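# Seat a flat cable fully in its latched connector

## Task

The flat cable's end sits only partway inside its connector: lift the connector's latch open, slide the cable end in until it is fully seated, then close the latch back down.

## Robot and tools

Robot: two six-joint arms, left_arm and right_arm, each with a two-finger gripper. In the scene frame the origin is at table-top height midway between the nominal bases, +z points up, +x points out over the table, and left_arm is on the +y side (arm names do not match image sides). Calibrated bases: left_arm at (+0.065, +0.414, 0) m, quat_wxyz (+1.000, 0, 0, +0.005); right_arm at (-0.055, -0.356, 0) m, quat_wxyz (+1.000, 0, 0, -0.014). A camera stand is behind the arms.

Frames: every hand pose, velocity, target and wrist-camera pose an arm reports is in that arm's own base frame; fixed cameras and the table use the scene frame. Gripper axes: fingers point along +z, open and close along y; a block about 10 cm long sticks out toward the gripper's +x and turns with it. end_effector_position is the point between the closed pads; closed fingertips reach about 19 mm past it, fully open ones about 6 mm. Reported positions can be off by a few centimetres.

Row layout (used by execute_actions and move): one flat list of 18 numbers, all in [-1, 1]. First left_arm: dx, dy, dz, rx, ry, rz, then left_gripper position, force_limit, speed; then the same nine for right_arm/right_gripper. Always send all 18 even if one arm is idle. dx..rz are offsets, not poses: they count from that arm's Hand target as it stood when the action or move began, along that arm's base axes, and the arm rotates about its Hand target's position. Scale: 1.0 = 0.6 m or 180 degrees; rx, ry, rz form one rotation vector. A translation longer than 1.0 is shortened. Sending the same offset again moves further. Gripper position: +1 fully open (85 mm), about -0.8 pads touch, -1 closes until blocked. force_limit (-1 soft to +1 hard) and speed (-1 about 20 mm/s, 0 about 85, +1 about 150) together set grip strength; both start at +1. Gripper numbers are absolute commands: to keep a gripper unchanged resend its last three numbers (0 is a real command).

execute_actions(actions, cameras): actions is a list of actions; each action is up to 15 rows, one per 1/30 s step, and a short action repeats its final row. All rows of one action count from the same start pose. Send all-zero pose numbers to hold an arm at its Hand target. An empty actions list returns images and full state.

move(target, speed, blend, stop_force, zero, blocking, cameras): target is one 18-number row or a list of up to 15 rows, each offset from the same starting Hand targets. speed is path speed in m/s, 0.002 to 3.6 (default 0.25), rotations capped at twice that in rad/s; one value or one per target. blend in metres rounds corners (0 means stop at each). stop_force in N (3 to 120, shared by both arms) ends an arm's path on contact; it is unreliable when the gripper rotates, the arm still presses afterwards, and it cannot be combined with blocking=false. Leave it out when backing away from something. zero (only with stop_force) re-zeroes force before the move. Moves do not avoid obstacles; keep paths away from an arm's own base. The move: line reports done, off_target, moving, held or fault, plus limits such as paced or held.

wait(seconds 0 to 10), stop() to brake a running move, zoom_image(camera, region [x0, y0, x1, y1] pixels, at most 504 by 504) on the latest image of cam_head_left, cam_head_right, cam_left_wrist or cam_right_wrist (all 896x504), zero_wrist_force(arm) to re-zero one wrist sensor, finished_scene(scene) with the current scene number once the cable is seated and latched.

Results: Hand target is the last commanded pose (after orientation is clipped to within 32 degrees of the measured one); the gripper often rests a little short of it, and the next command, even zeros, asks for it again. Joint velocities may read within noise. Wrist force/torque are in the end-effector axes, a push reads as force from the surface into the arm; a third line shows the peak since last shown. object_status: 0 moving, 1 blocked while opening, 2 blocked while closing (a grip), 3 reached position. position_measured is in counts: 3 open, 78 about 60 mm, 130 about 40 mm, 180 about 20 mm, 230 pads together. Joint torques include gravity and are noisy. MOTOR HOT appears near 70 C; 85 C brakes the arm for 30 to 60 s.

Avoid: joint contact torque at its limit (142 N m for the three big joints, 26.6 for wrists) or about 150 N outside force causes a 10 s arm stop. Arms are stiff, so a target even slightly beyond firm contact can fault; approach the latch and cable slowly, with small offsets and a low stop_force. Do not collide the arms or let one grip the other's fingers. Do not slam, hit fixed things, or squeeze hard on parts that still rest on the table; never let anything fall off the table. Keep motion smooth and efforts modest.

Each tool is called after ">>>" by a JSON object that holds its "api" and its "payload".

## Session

>>> {"api": "execute_actions", "payload": {"actions": []}}

Scene clock: 0.00 s.
left_arm: end_effector_position=(+0.5365, -0.6129, +0.2859) position_measured=3 object_status=3 end_effector_quat_wxyz=(-0.027, +0.963, -0.261, +0.059) | right_arm: end_effector_position=(+0.2516, +0.0252, +0.2973) position_measured=3 object_status=3 end_effector_quat_wxyz=(+0.146, +0.620, -0.562, +0.527)
Joint positions: left_arm=[-1.055 -0.781 0.59 -1.425 -1.45 2.618] | right_arm=[4.746 -1.038 -2.203 -2.571 1.089 0.235]
Joint velocities: within noise
Joint torques (N m): no reading
Motor temperatures (°C): left_arm=[29 26 31 34 37 39] | right_arm=[26 30 30 35 37 34]
Wrist force (N): no reading
Wrist torque (N m): no reading
Wrist force, peak (N): no reading
Hand target: left_arm +0.5365, -0.6129, +0.2859; -0.027, +0.963, -0.261, +0.059 | right_arm +0.2516, +0.0252, +0.2973; +0.146, +0.620, -0.562, +0.527
Tool commands: left_gripper/position=+1.0 left_gripper/force_limit=+1.0 left_gripper/speed=+1.0 right_gripper/position=+1.0 right_gripper/force_limit=+1.0 right_gripper/speed=+1.0
camera_calibration:
cam_left_wrist: T_world_to_cam=[[-0.511968, -0.852123, -0.108514, -0.204119], [-0.844095, 0.475618, 0.247571, 0.690718], [-0.15935, 0.218345, -0.962774, 0.621679], [0, 0, 0, 1]] pos_world=[0.577593, -0.638193, 0.405385]
cam_right_wrist: T_world_to_cam=[[-0.857928, -0.331125, -0.39283, 0.348581], [-0.00701817, 0.772086, -0.63548, 0.187091], [0.513721, -0.542439, -0.664718, 0.210167], [0, 0, 0, 1]] pos_world=[0.192403, 0.0849761, 0.395528]

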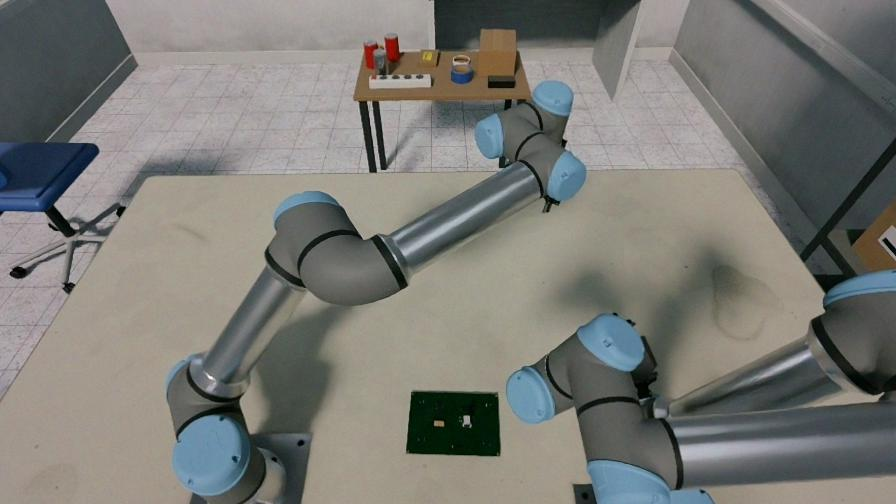

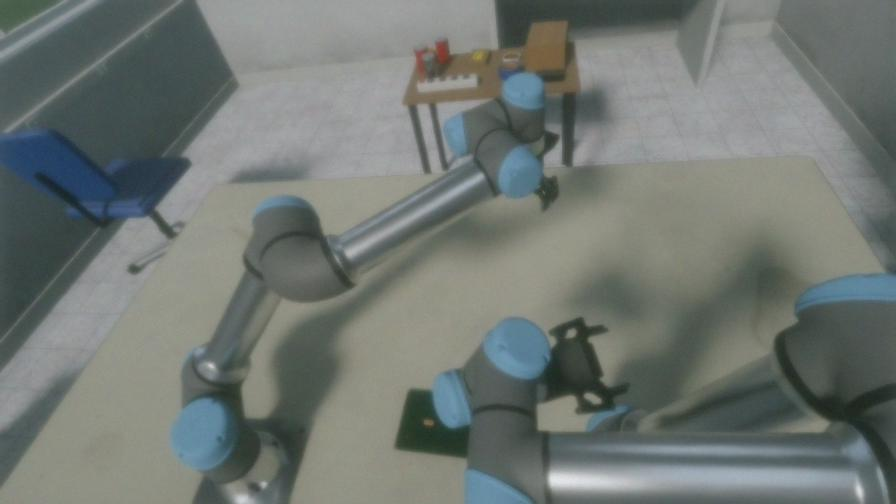

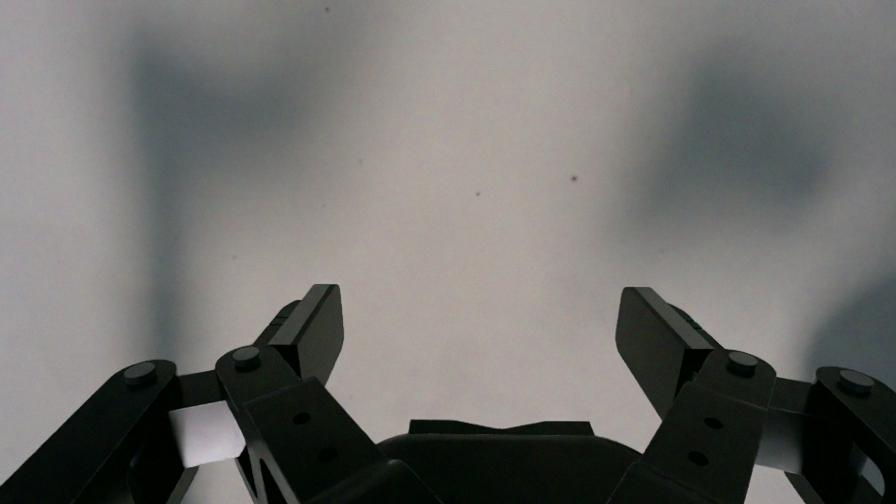

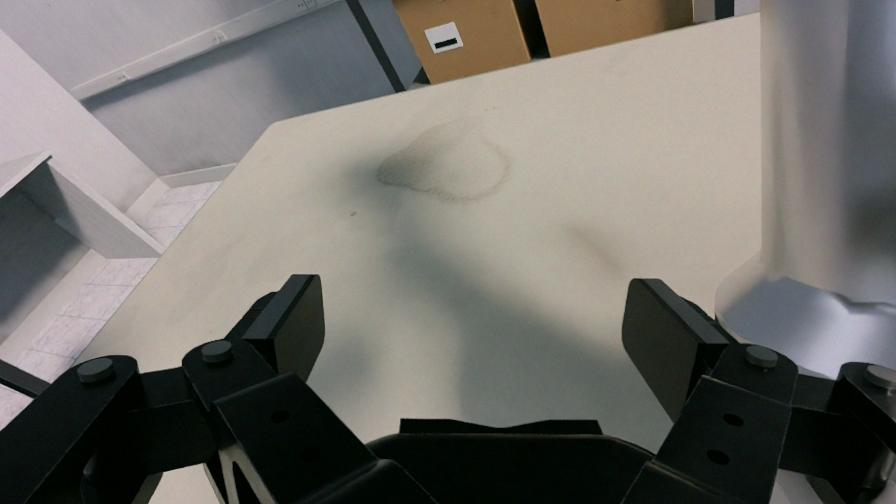

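>>> {"api": "zoom_image", "payload": {"camera": "cam_head_left", "region": [395, 380, 515, 465]}}

Scaled by 4.200 from the camera's 896x504 image, which has a finer 1280x720 frame.

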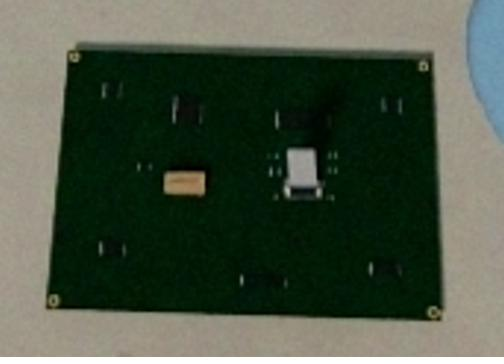

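>>> {"api": "move", "payload": {"target": [[-0.26,0.47,-0.04,0.0665,0.1322,0.5388,-0.85,-1,0,-0.05,0.333,-0.1,0.3373,0.0417,0.0599,-0.325,-1,0],[-0.578,0.42,-0.227,0.1108,0.2203,0.898,-0.85,-1,0,-0.0822,0.4853,-0.354,0.3373,0.0417,0.0599,-0.325,-1,0]], "blend": [0.04,0], "speed": 0.4, "cameras": ["cam_right_wrist","cam_left_wrist","cam_head_left"]}}

>>> {"api": "zoom_image", "payload": {"camera": "cam_right_wrist", "region": [410, 180, 530, 290]}}

Scene clock: 8.63 s.
left_arm: end_effector_position=(+0.1898, -0.3609, +0.1497) position_measured=231 object_status=3 end_effector_quat_wxyz=(-0.112, +0.364, +0.882, -0.276) | right_arm: end_effector_position=(+0.2023, +0.3164, +0.0850) position_measured=170 object_status=3 end_effector_quat_wxyz=(-0.200, +0.688, -0.683, +0.142)
Joint positions: left_arm=[-1.07 -1.663 2.336 -2.442 -2.147 -0.346] | right_arm=[4.892 -1.29 -2.574 -0.852 1.075 0.173]
Joint torques (N m): left_arm=[-7.09 -25.99 -11.9 -4.33 0.38 -1.84] | right_arm=[-11.49 -1.27 23.57 4.77 1.33 -2.21]
Wrist force (N): left_arm=[-0.1 -1.0 -0.1] | right_arm=[3.0 -1.6 1.2]
Wrist torque (N m): left_arm=[-0.03 -0.07 -0.12] | right_arm=[-0.33 -0.08 0.05]
Wrist force, peak (N): left_arm=[0.6 -1.1 -0.7] | right_arm=[3.4 -1.6 1.3]
Hand target: left_arm +0.1897, -0.3609, +0.1497; -0.112, +0.364, +0.882, -0.277 | right_arm +0.2023, +0.3164, +0.0849; -0.200, +0.688, -0.683, +0.142
Off the commanded pose: left_arm 0.000 m, 0 deg | right_arm 0.000 m, 0 deg.
move: done
camera_calibration:
cam_left_wrist: T_world_to_cam=[[0.584406, 0.557461, -0.589667, 0.191152], [0.797632, -0.528223, 0.291142, -0.36849], [-0.149176, -0.640482, -0.753345, 0.0370369], [0, 0, 0, 1]] pos_world=[0.187734, -0.277483, 0.247901]
cam_right_wrist: T_world_to_cam=[[-0.884976, -0.00794863, -0.465569, 0.228708], [-0.201967, 0.907457, 0.368416, -0.261651], [0.419555, 0.420069, -0.804684, -0.0213477], [0, 0, 0, 1]] pos_world=[0.158513, 0.248222, 0.185697]
Images, in order (width x height): cam_head_left 896x504, cam_left_wrist 896x504, cam_right_wrist 896x504.

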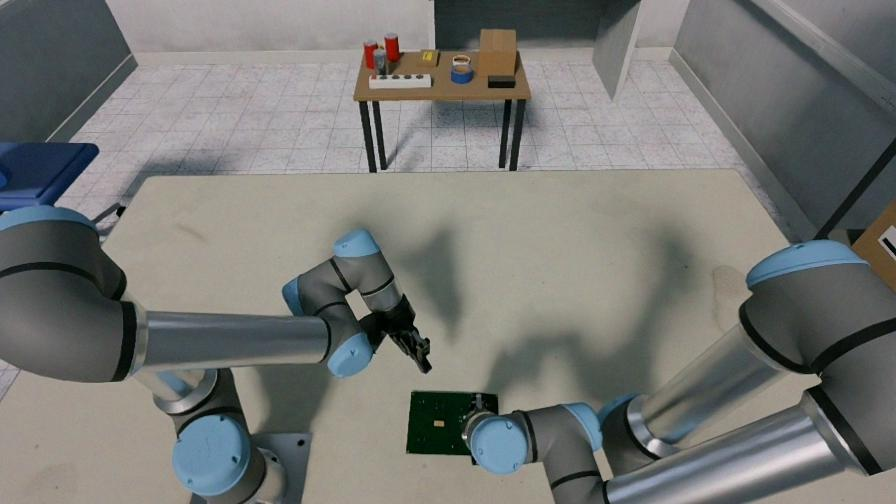

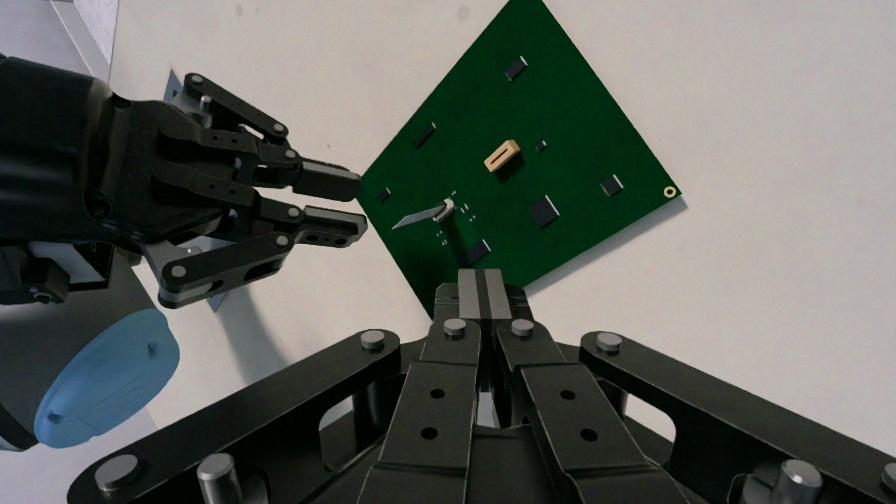

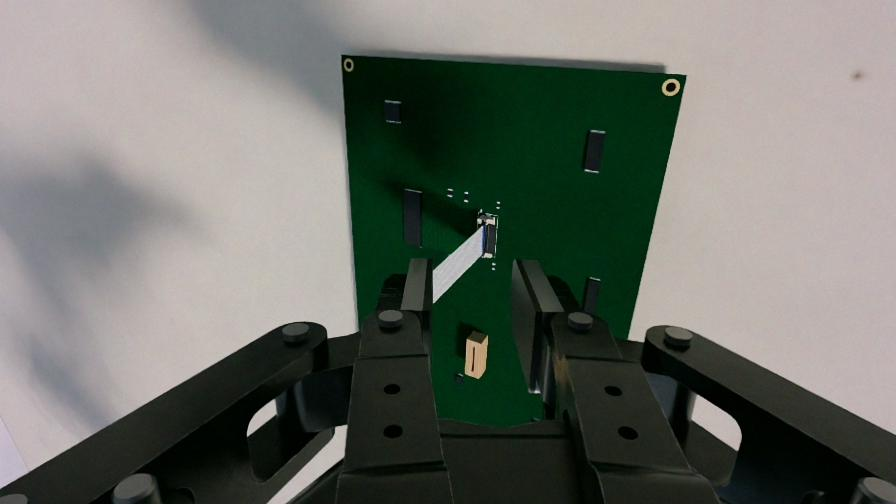

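Scaled by 4.200 from the camera's 896x504 image, which has a finer 1280x720 frame.

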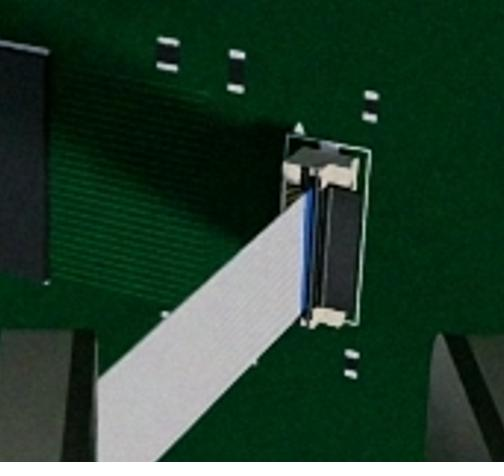

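>>> {"api": "zoom_image", "payload": {"camera": "cam_right_wrist", "region": [465, 200, 505, 265]}}

>>> {"api": "zoom_image", "payload": {"camera": "cam_left_wrist", "region": [380, 180, 480, 260]}}

Scaled by 7.754 from the camera's 896x504 image, which has a finer 1280x720 frame.

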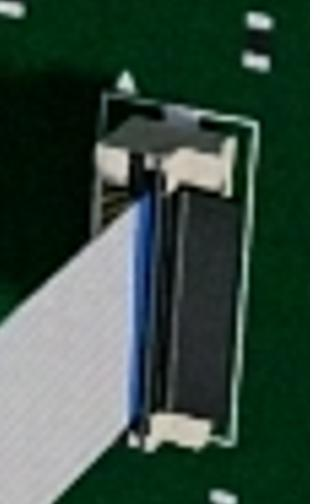

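Scaled by 5.040 from the camera's 896x504 image, which has a finer 1280x720 frame.

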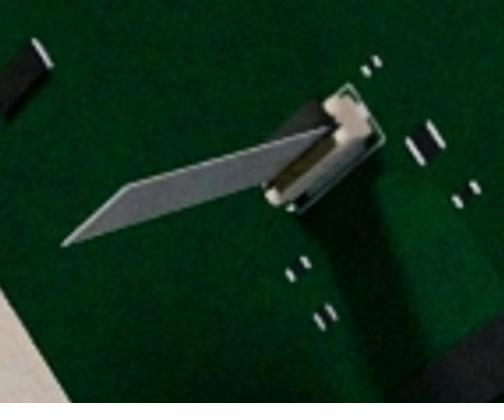

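>>> {"api": "move", "payload": {"target": [[-0.0752,-0.0967,-0.1162,0,0,0,-0.85,-1,0,0.046,0.0167,0.025,0.001,0.0722,0,-0.325,-1,0],[-0.0752,-0.0967,-0.1987,0,0,0,-0.85,-1,0,0.046,0.0167,-0.0883,0.001,0.0722,0,-0.325,-1,0]], "blend": [0.005,0], "speed": [0.2,0.1], "cameras": ["cam_right_wrist","cam_left_wrist"]}}

>>> {"api": "zoom_image", "payload": {"camera": "cam_right_wrist", "region": [430, 180, 570, 320]}}

Scene clock: 12.00 s.
left_arm: end_effector_position=(+0.1446, -0.4190, +0.0305) position_measured=231 object_status=3 end_effector_quat_wxyz=(-0.112, +0.364, +0.882, -0.276) | right_arm: end_effector_position=(+0.2299, +0.3264, +0.0320) position_measured=170 object_status=3 end_effector_quat_wxyz=(-0.123, +0.700, -0.701, +0.062)
Joint positions: left_arm=[-1.245 -1.281 2.43 -3.024 -2.103 -0.545] | right_arm=[4.616 -1.553 -2.54 -0.507 1.318 -0.108]
Joint torques (N m): left_arm=[-7.23 -16.62 -3.2 -4.41 -2.52 -1.85] | right_arm=[-12.5 8.85 8.59 5.17 1.71 -2.26]
Wrist force (N): left_arm=[0.1 -0.7 -0.1] | right_arm=[3.4 -1.6 1.7]
Wrist torque (N m): left_arm=[0.00 -0.09 -0.13] | right_arm=[-0.23 -0.13 0.05]
Wrist force, peak (N): left_arm=[0.0 -1.7 0.9] | right_arm=[3.6 -1.4 2.1]
Hand target: left_arm +0.1446, -0.4190, +0.0305; -0.112, +0.364, +0.882, -0.277 | right_arm +0.2299, +0.3264, +0.0320; -0.123, +0.700, -0.701, +0.062
Off the commanded pose: left_arm 0.000 m, 0 deg | right_arm 0.000 m, 0 deg.
move: done
camera_calibration:
cam_left_wrist: T_world_to_cam=[[0.584335, 0.557595, -0.58961, 0.179542], [0.79772, -0.528058, 0.291198, -0.328385], [-0.148978, -0.640501, -0.753368, -0.0967442], [0, 0, 0, 1]] pos_world=[0.142634, -0.335483, 0.128601]
cam_right_wrist: T_world_to_cam=[[-0.966993, -0.00680881, -0.254711, 0.240231], [-0.11363, 0.906259, 0.407164, -0.266811], [0.228062, 0.422668, -0.87712, -0.0342719], [0, 0, 0, 1]] pos_world=[0.2098, 0.257921, 0.139765]
Images, in order (width x height): cam_left_wrist 896x504, cam_right_wrist 896x504.

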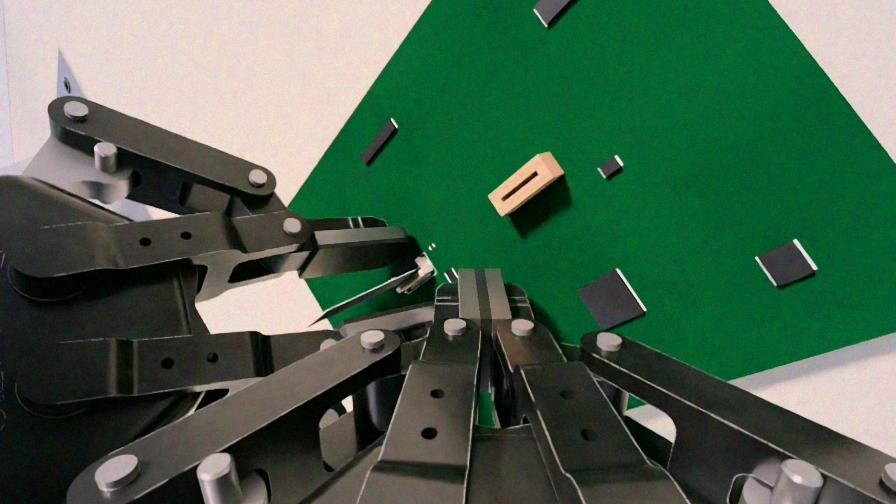

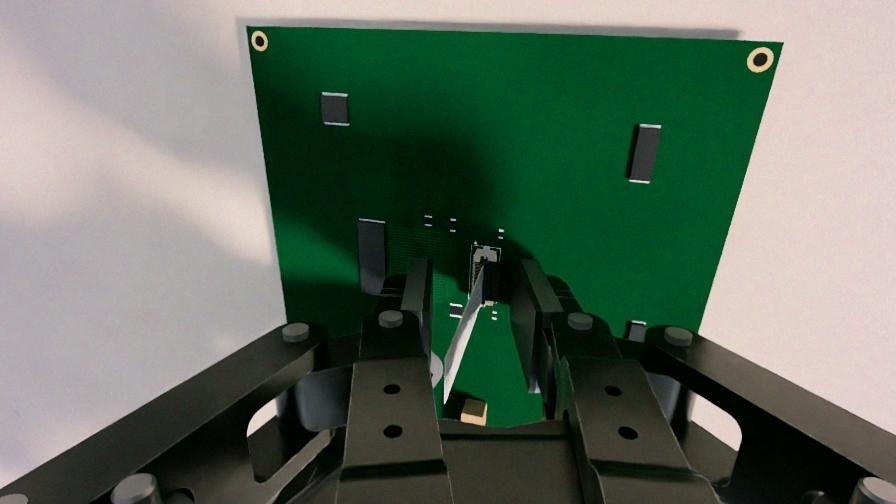

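Scaled by 3.600 from the camera's 896x504 image, which has a finer 1280x720 frame.

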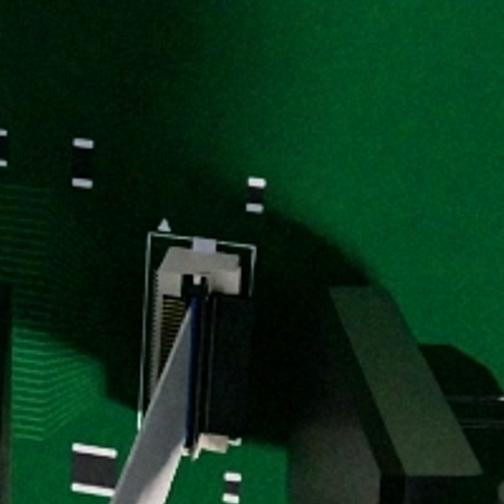

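>>> {"api": "move", "payload": {"target": [0,0,-0.02,0,0,0,-0.85,-1,0,0,0,0,0,0,0,-0.325,-1,0], "speed": 0.005, "stop_force": 18}}

>>> {"api": "move", "payload": {"target": [0,0,0,0,0,0,-0.85,-1,0,0.014,-0.0002,0,0,0,0,-0.325,-1,0], "speed": 0.003, "stop_force": 6, "cameras": ["cam_right_wrist","cam_left_wrist"]}}

>>> {"api": "zoom_image", "payload": {"camera": "cam_right_wrist", "region": [440, 210, 560, 320]}}

>>> {"api": "zoom_image", "payload": {"camera": "cam_left_wrist", "region": [380, 230, 460, 300]}}

Scene clock: 14.13 s.
left_arm: end_effector_position=(+0.1446, -0.4190, +0.0265) position_measured=231 object_status=3 end_effector_quat_wxyz=(-0.112, +0.364, +0.882, -0.277) | right_arm: end_effector_position=(+0.2299, +0.3264, +0.0320) position_measured=170 object_status=3 end_effector_quat_wxyz=(-0.123, +0.700, -0.701, +0.062)
Joint positions: left_arm=[-1.245 -1.268 2.432 -3.039 -2.103 -0.545] | right_arm=[4.616 -1.553 -2.54 -0.507 1.318 -0.108]
Joint torques (N m): left_arm=[-4.92 -27.66 -6.67 0.99 2.26 -0.19] | right_arm=[-12.2 6.24 8.33 4.99 1.67 -2.11]
Wrist force (N): left_arm=[-3.0 -9.9 -13.5] | right_arm=[3.3 -1.8 1.5]
Wrist torque (N m): left_arm=[0.07 0.03 -0.13] | right_arm=[-0.25 -0.12 0.05]
Wrist force, peak (N): left_arm=[2.9 -10.4 -23.8] | right_arm=[3.5 -1.8 1.7]
Hand target: left_arm +0.1446, -0.4190, +0.0265; -0.112, +0.364, +0.882, -0.277 (not the last commanded pose) | right_arm +0.2299, +0.3264, +0.0320; -0.123, +0.700, -0.701, +0.062
Off the commanded pose: left_arm 0.008 m, 0 deg | right_arm 0.000 m, 0 deg.
move: contact (left_arm)

Scene clock: 16.63 s.
left_arm: end_effector_position=(+0.1446, -0.4190, +0.0265) position_measured=231 object_status=3 end_effector_quat_wxyz=(-0.112, +0.364, +0.882, -0.277) | right_arm: end_effector_position=(+0.2340, +0.3264, +0.0319) position_measured=170 object_status=3 end_effector_quat_wxyz=(-0.123, +0.700, -0.701, +0.062)
Joint positions: left_arm=[-1.245 -1.268 2.432 -3.039 -2.103 -0.545] | right_arm=[4.603 -1.559 -2.536 -0.502 1.32 -0.121]
Joint torques (N m): left_arm=[-0.25 -24.86 -13.69 -0.43 -0.72 1.23] | right_arm=[8.82 23.55 8.85 1.11 -4.03 1.79]
Wrist force (N): left_arm=[-3.7 -8.3 -15.3] | right_arm=[3.8 3.3 -0.2]
Wrist torque (N m): left_arm=[0.08 0.02 -0.12] | right_arm=[-0.38 -0.11 0.04]
Wrist force, peak (N): left_arm=[-3.7 -8.9 -15.5] | right_arm=[3.5 5.3 -1.0]
Hand target: left_arm +0.1446, -0.4190, +0.0265; -0.112, +0.364, +0.882, -0.277 | right_arm +0.2340, +0.3264, +0.0319; -0.123, +0.700, -0.701, +0.062 (not the last commanded pose)
Off the commanded pose: left_arm 0.000 m, 0 deg | right_arm 0.004 m, 0 deg.
move: contact (right_arm)
camera_calibration:
cam_left_wrist: T_world_to_cam=[[0.584348, 0.557417, -0.589766, 0.177142], [0.797711, -0.527987, 0.291355, -0.327215], [-0.148982, -0.640715, -0.753185, -0.0998512], [0, 0, 0, 1]] pos_world=[0.142634, -0.335483, 0.124601]
cam_right_wrist: T_world_to_cam=[[-0.96704, -0.00686672, -0.254531, 0.244292], [-0.11361, 0.90625, 0.407191, -0.266339], [0.227872, 0.422687, -0.87716, -0.0351886], [0, 0, 0, 1]] pos_world=[0.214, 0.257921, 0.139765]
Images, in order (width x height): cam_left_wrist 896x504, cam_right_wrist 896x504.

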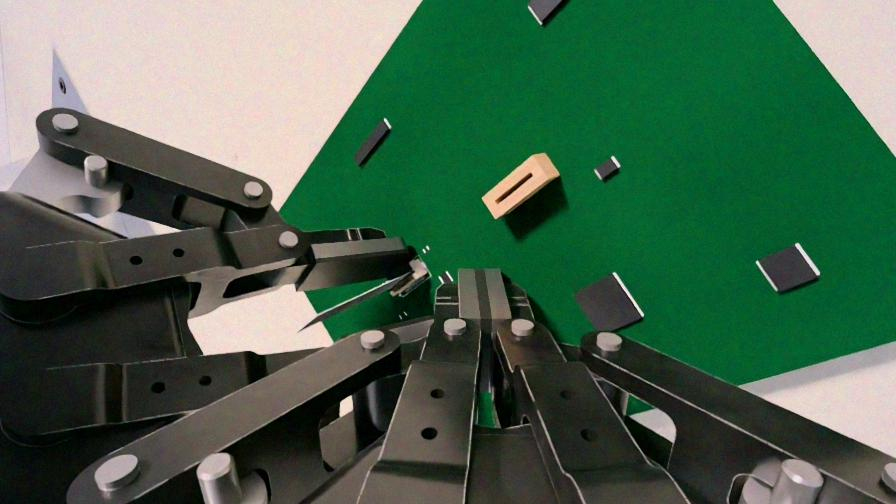

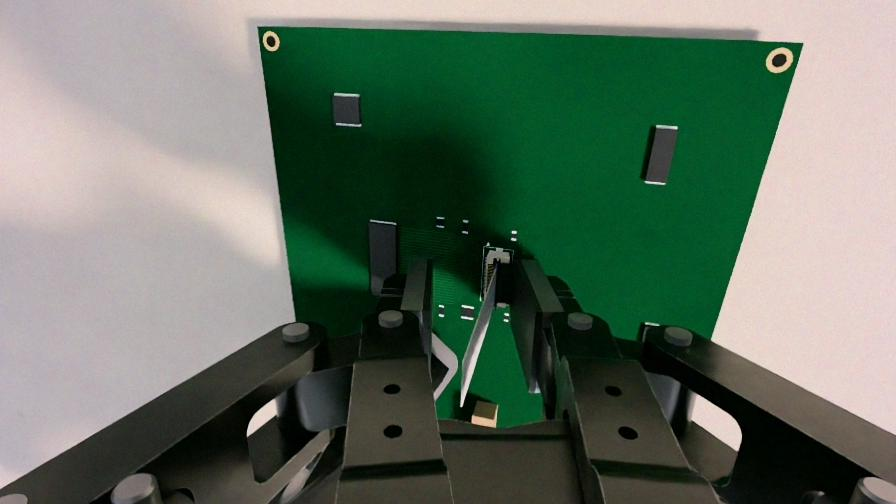

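Scaled by 4.200 from the camera's 896x504 image, which has a finer 1280x720 frame.

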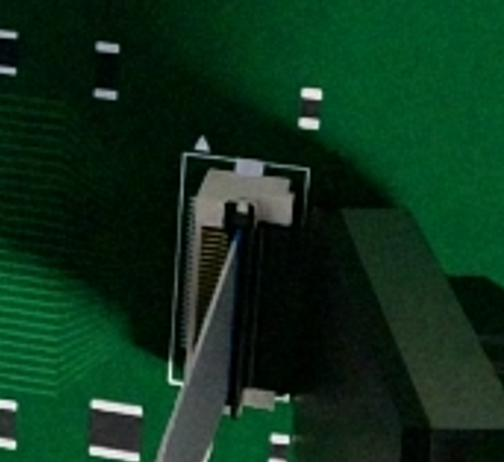

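Scaled by 6.300 from the camera's 896x504 image, which has a finer 1280x720 frame.

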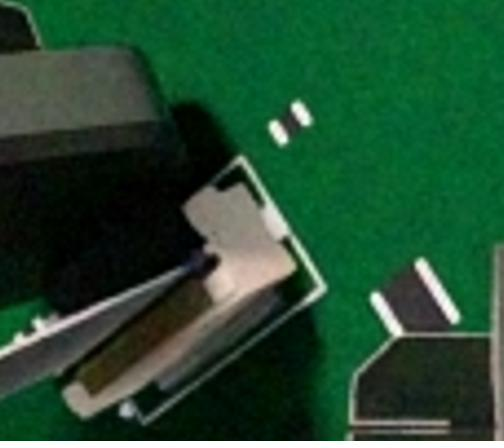

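>>> {"api": "move", "payload": {"target": [[0,0,0,0,0,0,-0.85,-1,0,0.0009,0,0.0028,0,0,0,-0.325,-1,0],[0,0,0,0,0,0,-0.85,-1,0,0.0022,0,0.005,0,0,0,-0.325,-1,0],[0,0,0,0,0,0,-0.85,-1,0,0.0043,-0.0001,0.0067,0,0,0,-0.325,-1,0],[0,0,0,0,0,0,-0.85,-1,0,0.008,-0.0001,0.0072,0,0,0,-0.325,-1,0]], "speed": 0.005, "stop_force": 9, "zero": false, "cameras": ["cam_right_wrist","cam_left_wrist"]}}

>>> {"api": "zoom_image", "payload": {"camera": "cam_right_wrist", "region": [440, 210, 560, 320]}}

>>> {"api": "zoom_image", "payload": {"camera": "cam_left_wrist", "region": [380, 230, 460, 300]}}

Scene clock: 19.27 s.
left_arm: end_effector_position=(+0.1446, -0.4190, +0.0265) position_measured=231 object_status=3 end_effector_quat_wxyz=(-0.112, +0.364, +0.882, -0.277) | right_arm: end_effector_position=(+0.2388, +0.3263, +0.0363) position_measured=170 object_status=3 end_effector_quat_wxyz=(-0.123, +0.700, -0.701, +0.062)
Joint positions: left_arm=[-1.245 -1.268 2.432 -3.039 -2.103 -0.545] | right_arm=[4.588 -1.552 -2.525 -0.515 1.322 -0.137]
Joint torques (N m): left_arm=[4.41 -18.01 -14.81 -1.15 -0.91 1.27] | right_arm=[-14.07 7.03 22.4 5.44 -1 -2.04]
Wrist force (N): left_arm=[-3.7 -8.0 -16.2] | right_arm=[4.3 5.6 2.1]
Wrist torque (N m): left_arm=[0.02 0.02 -0.12] | right_arm=[-0.42 -0.10 0.07]
Wrist force, peak (N): left_arm=[-4.3 -7.9 -16.8] | right_arm=[4.4 6.6 2.2]
Hand target: left_arm +0.1446, -0.4190, +0.0265; -0.112, +0.364, +0.882, -0.277 | right_arm +0.2388, +0.3263, +0.0363; -0.123, +0.700, -0.701, +0.062
Off the commanded pose: left_arm 0.000 m, 0 deg | right_arm 0.000 m, 0 deg.
move: done
camera_calibration:
cam_left_wrist: T_world_to_cam=[[0.584348, 0.557417, -0.589766, 0.177142], [0.797711, -0.527987, 0.291355, -0.327215], [-0.148982, -0.640715, -0.753185, -0.0998512], [0, 0, 0, 1]] pos_world=[0.142634, -0.335483, 0.124601]
cam_right_wrist: T_world_to_cam=[[-0.96704, -0.00686672, -0.254531, 0.250027], [-0.11361, 0.90625, 0.407191, -0.267454], [0.227872, 0.422687, -0.87716, -0.0324683], [0, 0, 0, 1]] pos_world=[0.2188, 0.257821, 0.144065]
Images, in order (width x height): cam_left_wrist 896x504, cam_right_wrist 896x504.

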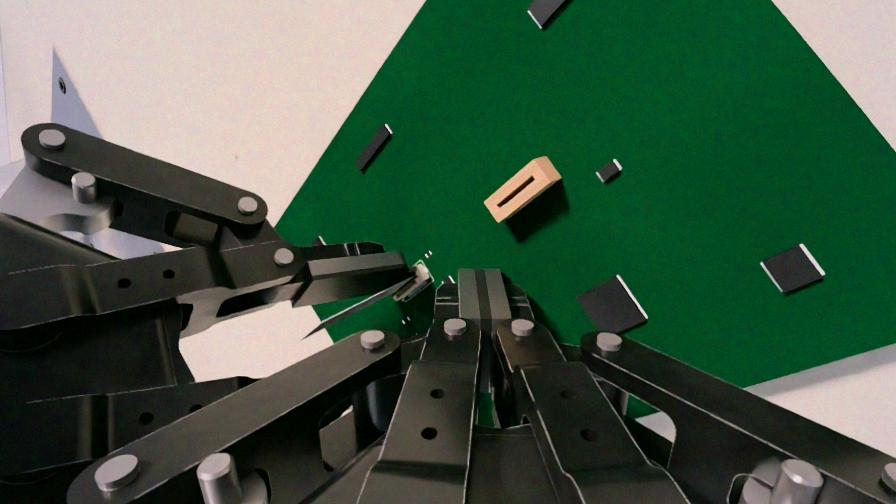

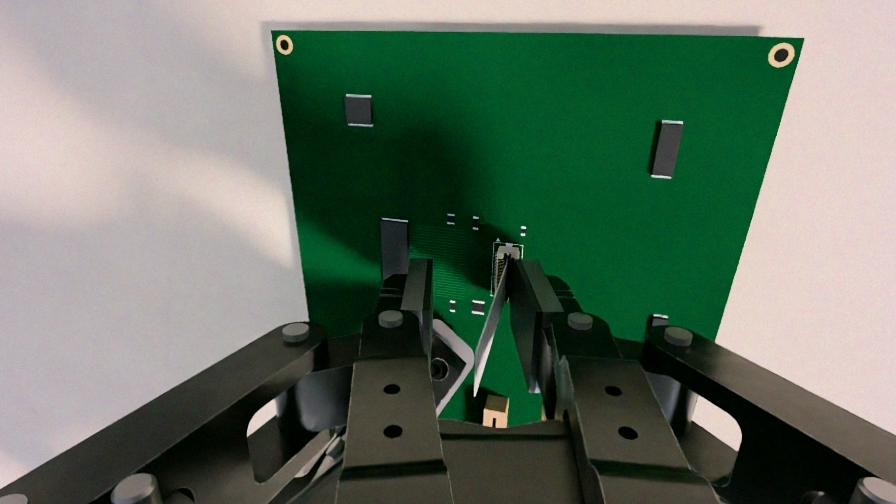

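Scaled by 4.200 from the camera's 896x504 image, which has a finer 1280x720 frame.

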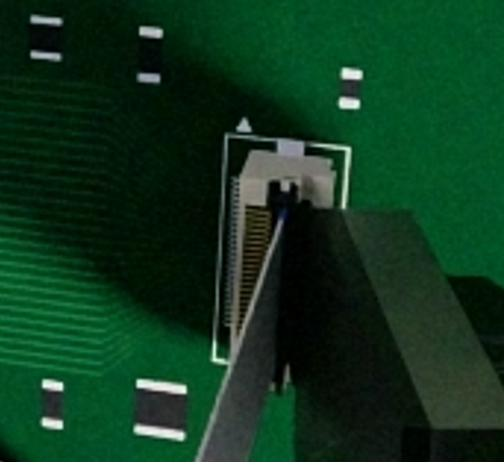

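Scaled by 6.300 from the camera's 896x504 image, which has a finer 1280x720 frame.

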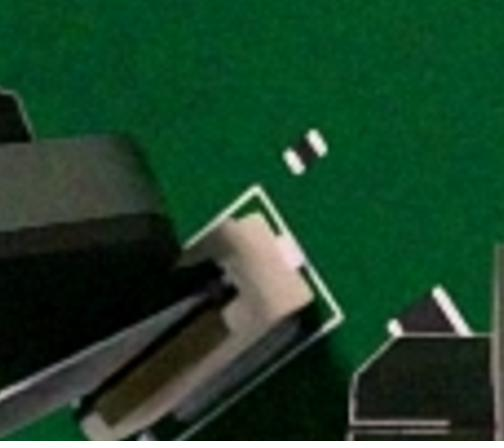

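>>> {"api": "move", "payload": {"target": [[0,0,0,0,0,0,-0.85,-1,0,-0.0085,0,0,0,0,0,-0.325,-1,0],[0,0,0,0,0,0,-0.85,-1,0,-0.0085,0,0.04,0,0,0,-0.325,-1,0],[0,0,0,0,0,0,-0.85,-1,0,-0.0068,0,0.095,0.0012,0.0833,0,-0.325,-1,0]], "blend": [0.003,0.01,0], "speed": [0.05,0.12,0.12], "cameras": ["cam_right_wrist","cam_left_wrist"]}}

>>> {"api": "zoom_image", "payload": {"camera": "cam_right_wrist", "region": [420, 130, 530, 270]}}

>>> {"api": "zoom_image", "payload": {"camera": "cam_left_wrist", "region": [380, 230, 460, 300]}}

Scene clock: 21.63 s.
left_arm: end_effector_position=(+0.1446, -0.4190, +0.0265) position_measured=231 object_status=3 end_effector_quat_wxyz=(-0.112, +0.364, +0.882, -0.277) | right_arm: end_effector_position=(+0.2348, +0.3263, +0.0932) position_measured=170 object_status=3 end_effector_quat_wxyz=(-0.031, +0.701, -0.711, -0.031)
Joint positions: left_arm=[-1.245 -1.268 2.432 -3.039 -2.103 -0.545] | right_arm=[4.41 -1.461 -2.353 -0.814 1.596 -0.287]
Joint torques (N m): left_arm=[4.61 -15.27 -13.99 -1.11 -1 1.17] | right_arm=[-13.36 7.32 23.17 1.05 2.01 -1.7]
Wrist force (N): left_arm=[-3.7 -8.1 -16.2] | right_arm=[3.2 -2.2 1.7]
Wrist torque (N m): left_arm=[0.01 0.01 -0.12] | right_arm=[-0.16 -0.11 0.00]
Wrist force, peak (N): left_arm=[-3.7 -8.0 -16.8] | right_arm=[4.4 6.0 2.0]
Hand target: left_arm +0.1446, -0.4190, +0.0265; -0.112, +0.364, +0.882, -0.277 | right_arm +0.2348, +0.3263, +0.0933; -0.031, +0.701, -0.711, -0.031
Off the commanded pose: left_arm 0.000 m, 0 deg | right_arm 0.000 m, 0 deg.
move: done; blend cut to 0.0025 m at target 1
camera_calibration:
cam_left_wrist: T_world_to_cam=[[0.584348, 0.557417, -0.589766, 0.177142], [0.797711, -0.527987, 0.291355, -0.327215], [-0.148982, -0.640715, -0.753185, -0.0998512], [0, 0, 0, 1]] pos_world=[0.142634, -0.335483, 0.124601]
cam_right_wrist: T_world_to_cam=[[-0.999972, -0.00636484, 0.00391268, 0.244028], [-0.0040904, 0.904627, 0.426184, -0.318093], [-0.00625212, 0.426156, -0.904628, 0.0748294], [0, 0, 0, 1]] pos_world=[0.243188, 0.25742, 0.202304]
Images, in order (width x height): cam_left_wrist 896x504, cam_right_wrist 896x504.

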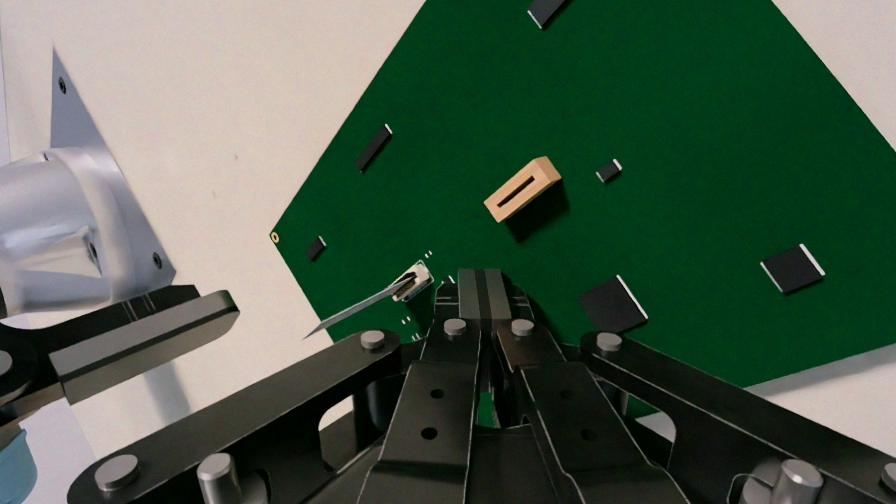

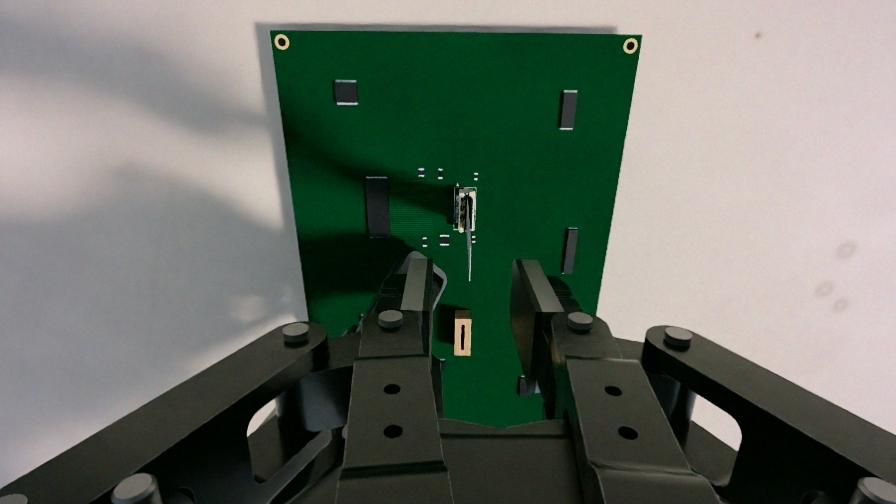

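Scaled by 3.600 from the camera's 896x504 image, which has a finer 1280x720 frame.

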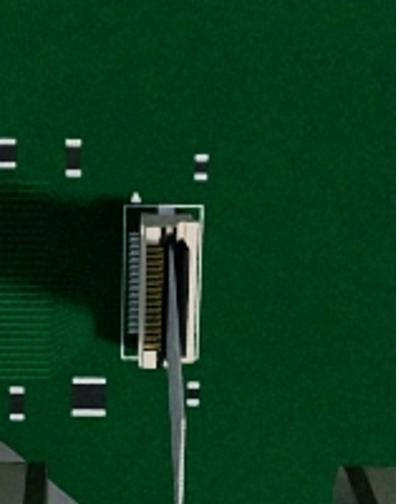

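Scaled by 6.300 from the camera's 896x504 image, which has a finer 1280x720 frame.

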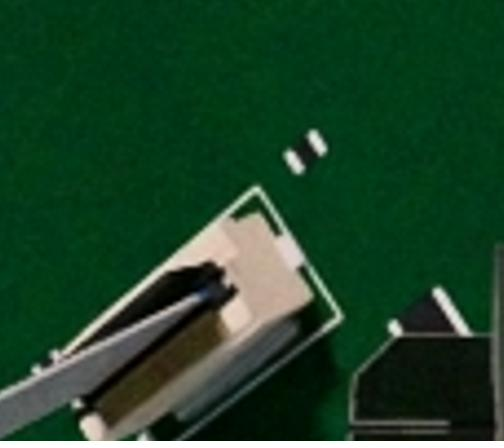

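>>> {"api": "move", "payload": {"target": [0,0,0,0,0,0,-0.85,-1,0,-0.0023,0,-0.0907,0,0,0,-0.325,-1,0], "speed": 0.08}}

>>> {"api": "move", "payload": {"target": [0,0,0,0,0,0,-0.85,-1,0,0,0,0,0,0,0,-1,-1,-1]}}

Scene clock: 23.23 s.
left_arm: end_effector_position=(+0.1446, -0.4190, +0.0265) position_measured=231 object_status=3 end_effector_quat_wxyz=(-0.112, +0.364, +0.882, -0.277) | right_arm: end_effector_position=(+0.2334, +0.3263, +0.0389) position_measured=170 object_status=3 end_effector_quat_wxyz=(-0.031, +0.701, -0.711, -0.031)
Joint positions: left_arm=[-1.245 -1.268 2.432 -3.039 -2.103 -0.545] | right_arm=[4.413 -1.59 -2.427 -0.612 1.596 -0.284]
Joint torques (N m): left_arm=[4.92 -16.05 -13.69 -1.24 -0.95 1.32] | right_arm=[8.49 8.79 11.15 4.6 -1.31 1.48]
Wrist force (N): left_arm=[-3.6 -8.0 -16.3] | right_arm=[3.2 -2.4 1.8]
Wrist torque (N m): left_arm=[0.02 0.01 -0.12] | right_arm=[-0.20 -0.11 -0.07]
Wrist force, peak (N): left_arm=[-3.6 -8.3 -16.6] | right_arm=[3.3 -2.3 2.4]
Hand target: left_arm +0.1446, -0.4190, +0.0265; -0.112, +0.364, +0.882, -0.277 | right_arm +0.2334, +0.3263, +0.0388; -0.031, +0.701, -0.711, -0.031
Off the commanded pose: left_arm 0.000 m, 0 deg | right_arm 0.000 m, 0 deg.
move: done

Scene clock: 24.63 s.
left_arm: end_effector_position=(+0.1446, -0.4190, +0.0265) position_measured=231 object_status=3 end_effector_quat_wxyz=(-0.112, +0.364, +0.882, -0.277) | right_arm: end_effector_position=(+0.2334, +0.3263, +0.0388) position_measured=229 object_status=3 end_effector_quat_wxyz=(-0.031, +0.701, -0.711, -0.031)
Joint positions: left_arm=[-1.245 -1.268 2.432 -3.039 -2.103 -0.545] | right_arm=[4.413 -1.59 -2.427 -0.611 1.596 -0.284]
Joint torques (N m): left_arm=[4.15 -15.72 -14.56 -1.11 -1.06 1.26] | right_arm=[0.91 9.25 9.64 4.47 1.5 0.63]
Wrist force (N): left_arm=[-2.7 -8.8 -15.6] | right_arm=[3.3 -2.8 0.8]
Wrist torque (N m): left_arm=[0.05 -0.03 -0.12] | right_arm=[-0.16 -0.10 -0.08]
Wrist force, peak (N): left_arm=[-3.7 -8.2 -16.7] | right_arm=[3.5 -3.0 1.4]
Hand target: left_arm +0.1446, -0.4190, +0.0265; -0.112, +0.364, +0.882, -0.277 | right_arm +0.2334, +0.3263, +0.0388; -0.031, +0.701, -0.711, -0.031
Off the commanded pose: left_arm 0.000 m, 0 deg | right_arm 0.000 m, 0 deg.
move: done

>>> {"api": "move", "payload": {"target": [0,0,0,0,0,0,-0.85,-1,0,0,-0.0016,0,0.0111,-0.0001,0,-1,-1,-1], "speed": 0.02}}

>>> {"api": "move", "payload": {"target": [0,0,0,0,0,0,-0.85,-1,0,0,0,-0.008,0,0,0,-1,-1,-1], "speed": 0.0025, "stop_force": 8, "cameras": ["cam_right_wrist","cam_left_wrist"]}}

>>> {"api": "zoom_image", "payload": {"camera": "cam_right_wrist", "region": [420, 190, 530, 330]}}

>>> {"api": "zoom_image", "payload": {"camera": "cam_left_wrist", "region": [380, 230, 460, 300]}}

Scene clock: 26.10 s.
left_arm: end_effector_position=(+0.1446, -0.4190, +0.0265) position_measured=231 object_status=3 end_effector_quat_wxyz=(-0.112, +0.364, +0.882, -0.277) | right_arm: end_effector_position=(+0.2334, +0.3253, +0.0389) position_measured=229 object_status=3 end_effector_quat_wxyz=(-0.044, +0.701, -0.711, -0.043)
Joint positions: left_arm=[-1.245 -1.268 2.432 -3.039 -2.103 -0.545] | right_arm=[4.405 -1.583 -2.45 -0.561 1.606 -0.291]
Joint torques (N m): left_arm=[4.41 -16.29 -13.8 -1.17 -0.88 1.22] | right_arm=[-11.83 25.2 8.92 4.91 2.41 -2.26]
Wrist force (N): left_arm=[-2.8 -8.8 -15.5] | right_arm=[3.2 -2.8 1.5]
Wrist torque (N m): left_arm=[0.05 -0.02 -0.12] | right_arm=[-0.16 -0.12 0.01]
Wrist force, peak (N): left_arm=[-2.9 -9.3 -15.5] | right_arm=[2.8 -3.0 2.6]
Hand target: left_arm +0.1446, -0.4190, +0.0265; -0.112, +0.364, +0.882, -0.277 | right_arm +0.2334, +0.3253, +0.0388; -0.044, +0.701, -0.711, -0.043
Off the commanded pose: left_arm 0.000 m, 0 deg | right_arm 0.000 m, 0 deg.
move: done

Scene clock: 27.97 s.
left_arm: end_effector_position=(+0.1446, -0.4190, +0.0265) position_measured=231 object_status=3 end_effector_quat_wxyz=(-0.112, +0.364, +0.882, -0.277) | right_arm: end_effector_position=(+0.2334, +0.3253, +0.0372) position_measured=229 object_status=3 end_effector_quat_wxyz=(-0.044, +0.701, -0.711, -0.043)
Joint positions: left_arm=[-1.245 -1.268 2.432 -3.039 -2.103 -0.545] | right_arm=[4.405 -1.588 -2.452 -0.554 1.606 -0.291]
Joint torques (N m): left_arm=[4.42 -15.26 -14.75 -1.2 -0.77 1.18] | right_arm=[-9.45 24.03 19.11 0.41 2.54 -2.04]
Wrist force (N): left_arm=[-2.9 -9.0 -15.5] | right_arm=[4.2 -2.9 -5.8]
Wrist torque (N m): left_arm=[0.03 0.00 -0.12] | right_arm=[-0.15 -0.11 0.01]
Wrist force, peak (N): left_arm=[-3.0 -9.0 -15.8] | right_arm=[5.8 -2.8 -10.0]
Hand target: left_arm +0.1446, -0.4190, +0.0265; -0.112, +0.364, +0.882, -0.277 | right_arm +0.2334, +0.3253, +0.0372; -0.044, +0.701, -0.711, -0.043 (not the last commanded pose)
Off the commanded pose: left_arm 0.000 m, 0 deg | right_arm 0.003 m, 0 deg.
move: contact (right_arm)
camera_calibration:
cam_left_wrist: T_world_to_cam=[[0.584348, 0.557417, -0.589766, 0.177142], [0.797711, -0.527987, 0.291355, -0.327215], [-0.148982, -0.640715, -0.753185, -0.0998512], [0, 0, 0, 1]] pos_world=[0.142634, -0.335483, 0.124601]
cam_right_wrist: T_world_to_cam=[[-0.999972, -0.00649719, 0.00368883, 0.242893], [-0.00409022, 0.889232, 0.457438, -0.289478], [-0.00625229, 0.45741, -0.889234, 0.0137351], [0, 0, 0, 1]] pos_world=[0.241788, 0.252709, 0.143736]
Images, in order (width x height): cam_left_wrist 896x504, cam_right_wrist 896x504.

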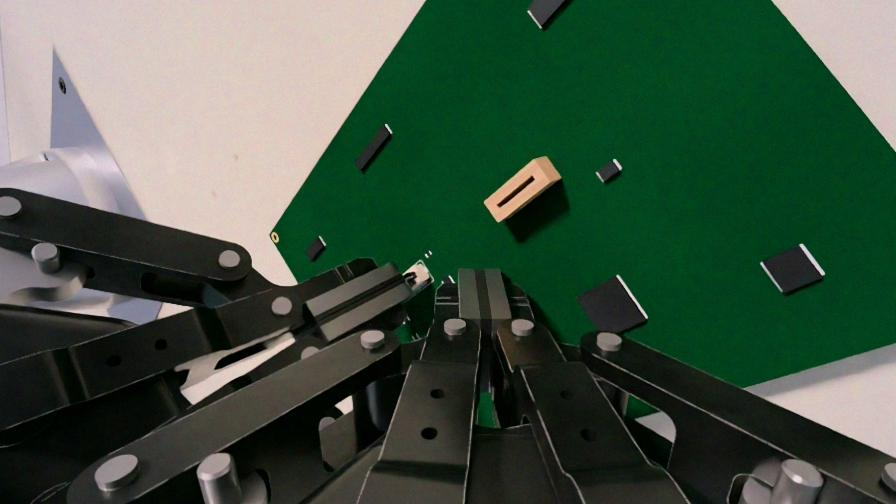

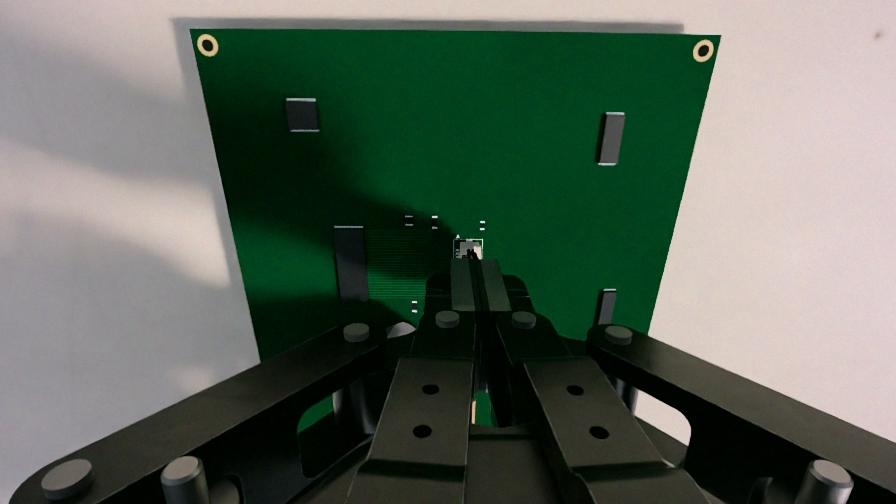

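Scaled by 3.600 from the camera's 896x504 image, which has a finer 1280x720 frame.

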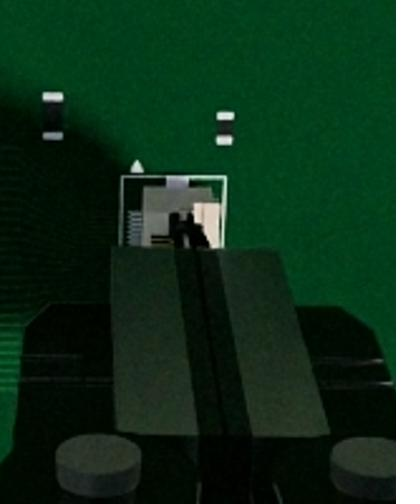

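Scaled by 6.300 from the camera's 896x504 image, which has a finer 1280x720 frame.

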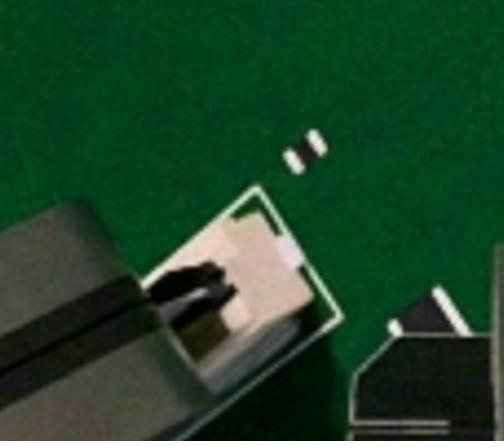

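>>> {"api": "move", "payload": {"target": [0,0,0,0,0,0,-0.85,-1,0,0,0,-0.006,0,0,0,-1,-1,-1], "speed": 0.002, "stop_force": 5}}

Scene clock: 29.40 s.
left_arm: end_effector_position=(+0.1446, -0.4190, +0.0265) position_measured=231 object_status=3 end_effector_quat_wxyz=(-0.112, +0.364, +0.882, -0.277) | right_arm: end_effector_position=(+0.2334, +0.3254, +0.0371) position_measured=229 object_status=3 end_effector_quat_wxyz=(-0.044, +0.701, -0.711, -0.043)
Joint positions: left_arm=[-1.245 -1.268 2.432 -3.039 -2.103 -0.545] | right_arm=[4.405 -1.589 -2.452 -0.554 1.606 -0.291]
Joint torques (N m): left_arm=[4.27 -16.14 -13.72 -1.26 -0.67 1.4] | right_arm=[-9.51 21.99 18.32 0.27 2.52 -2.13]
Wrist force (N): left_arm=[-2.9 -9.0 -15.2] | right_arm=[5.4 -2.3 -10.9]
Wrist torque (N m): left_arm=[0.03 0.01 -0.13] | right_arm=[-0.16 -0.11 0.01]
Wrist force, peak (N): left_arm=[-2.9 -9.0 -15.6] | right_arm=[6.8 -2.1 -14.9]
Hand target: left_arm +0.1446, -0.4190, +0.0265; -0.112, +0.364, +0.882, -0.277 | right_arm +0.2334, +0.3254, +0.0371; -0.044, +0.701, -0.711, -0.043 (not the last commanded pose)
Off the commanded pose: left_arm 0.000 m, 0 deg | right_arm 0.003 m, 0 deg.
move: contact (right_arm)


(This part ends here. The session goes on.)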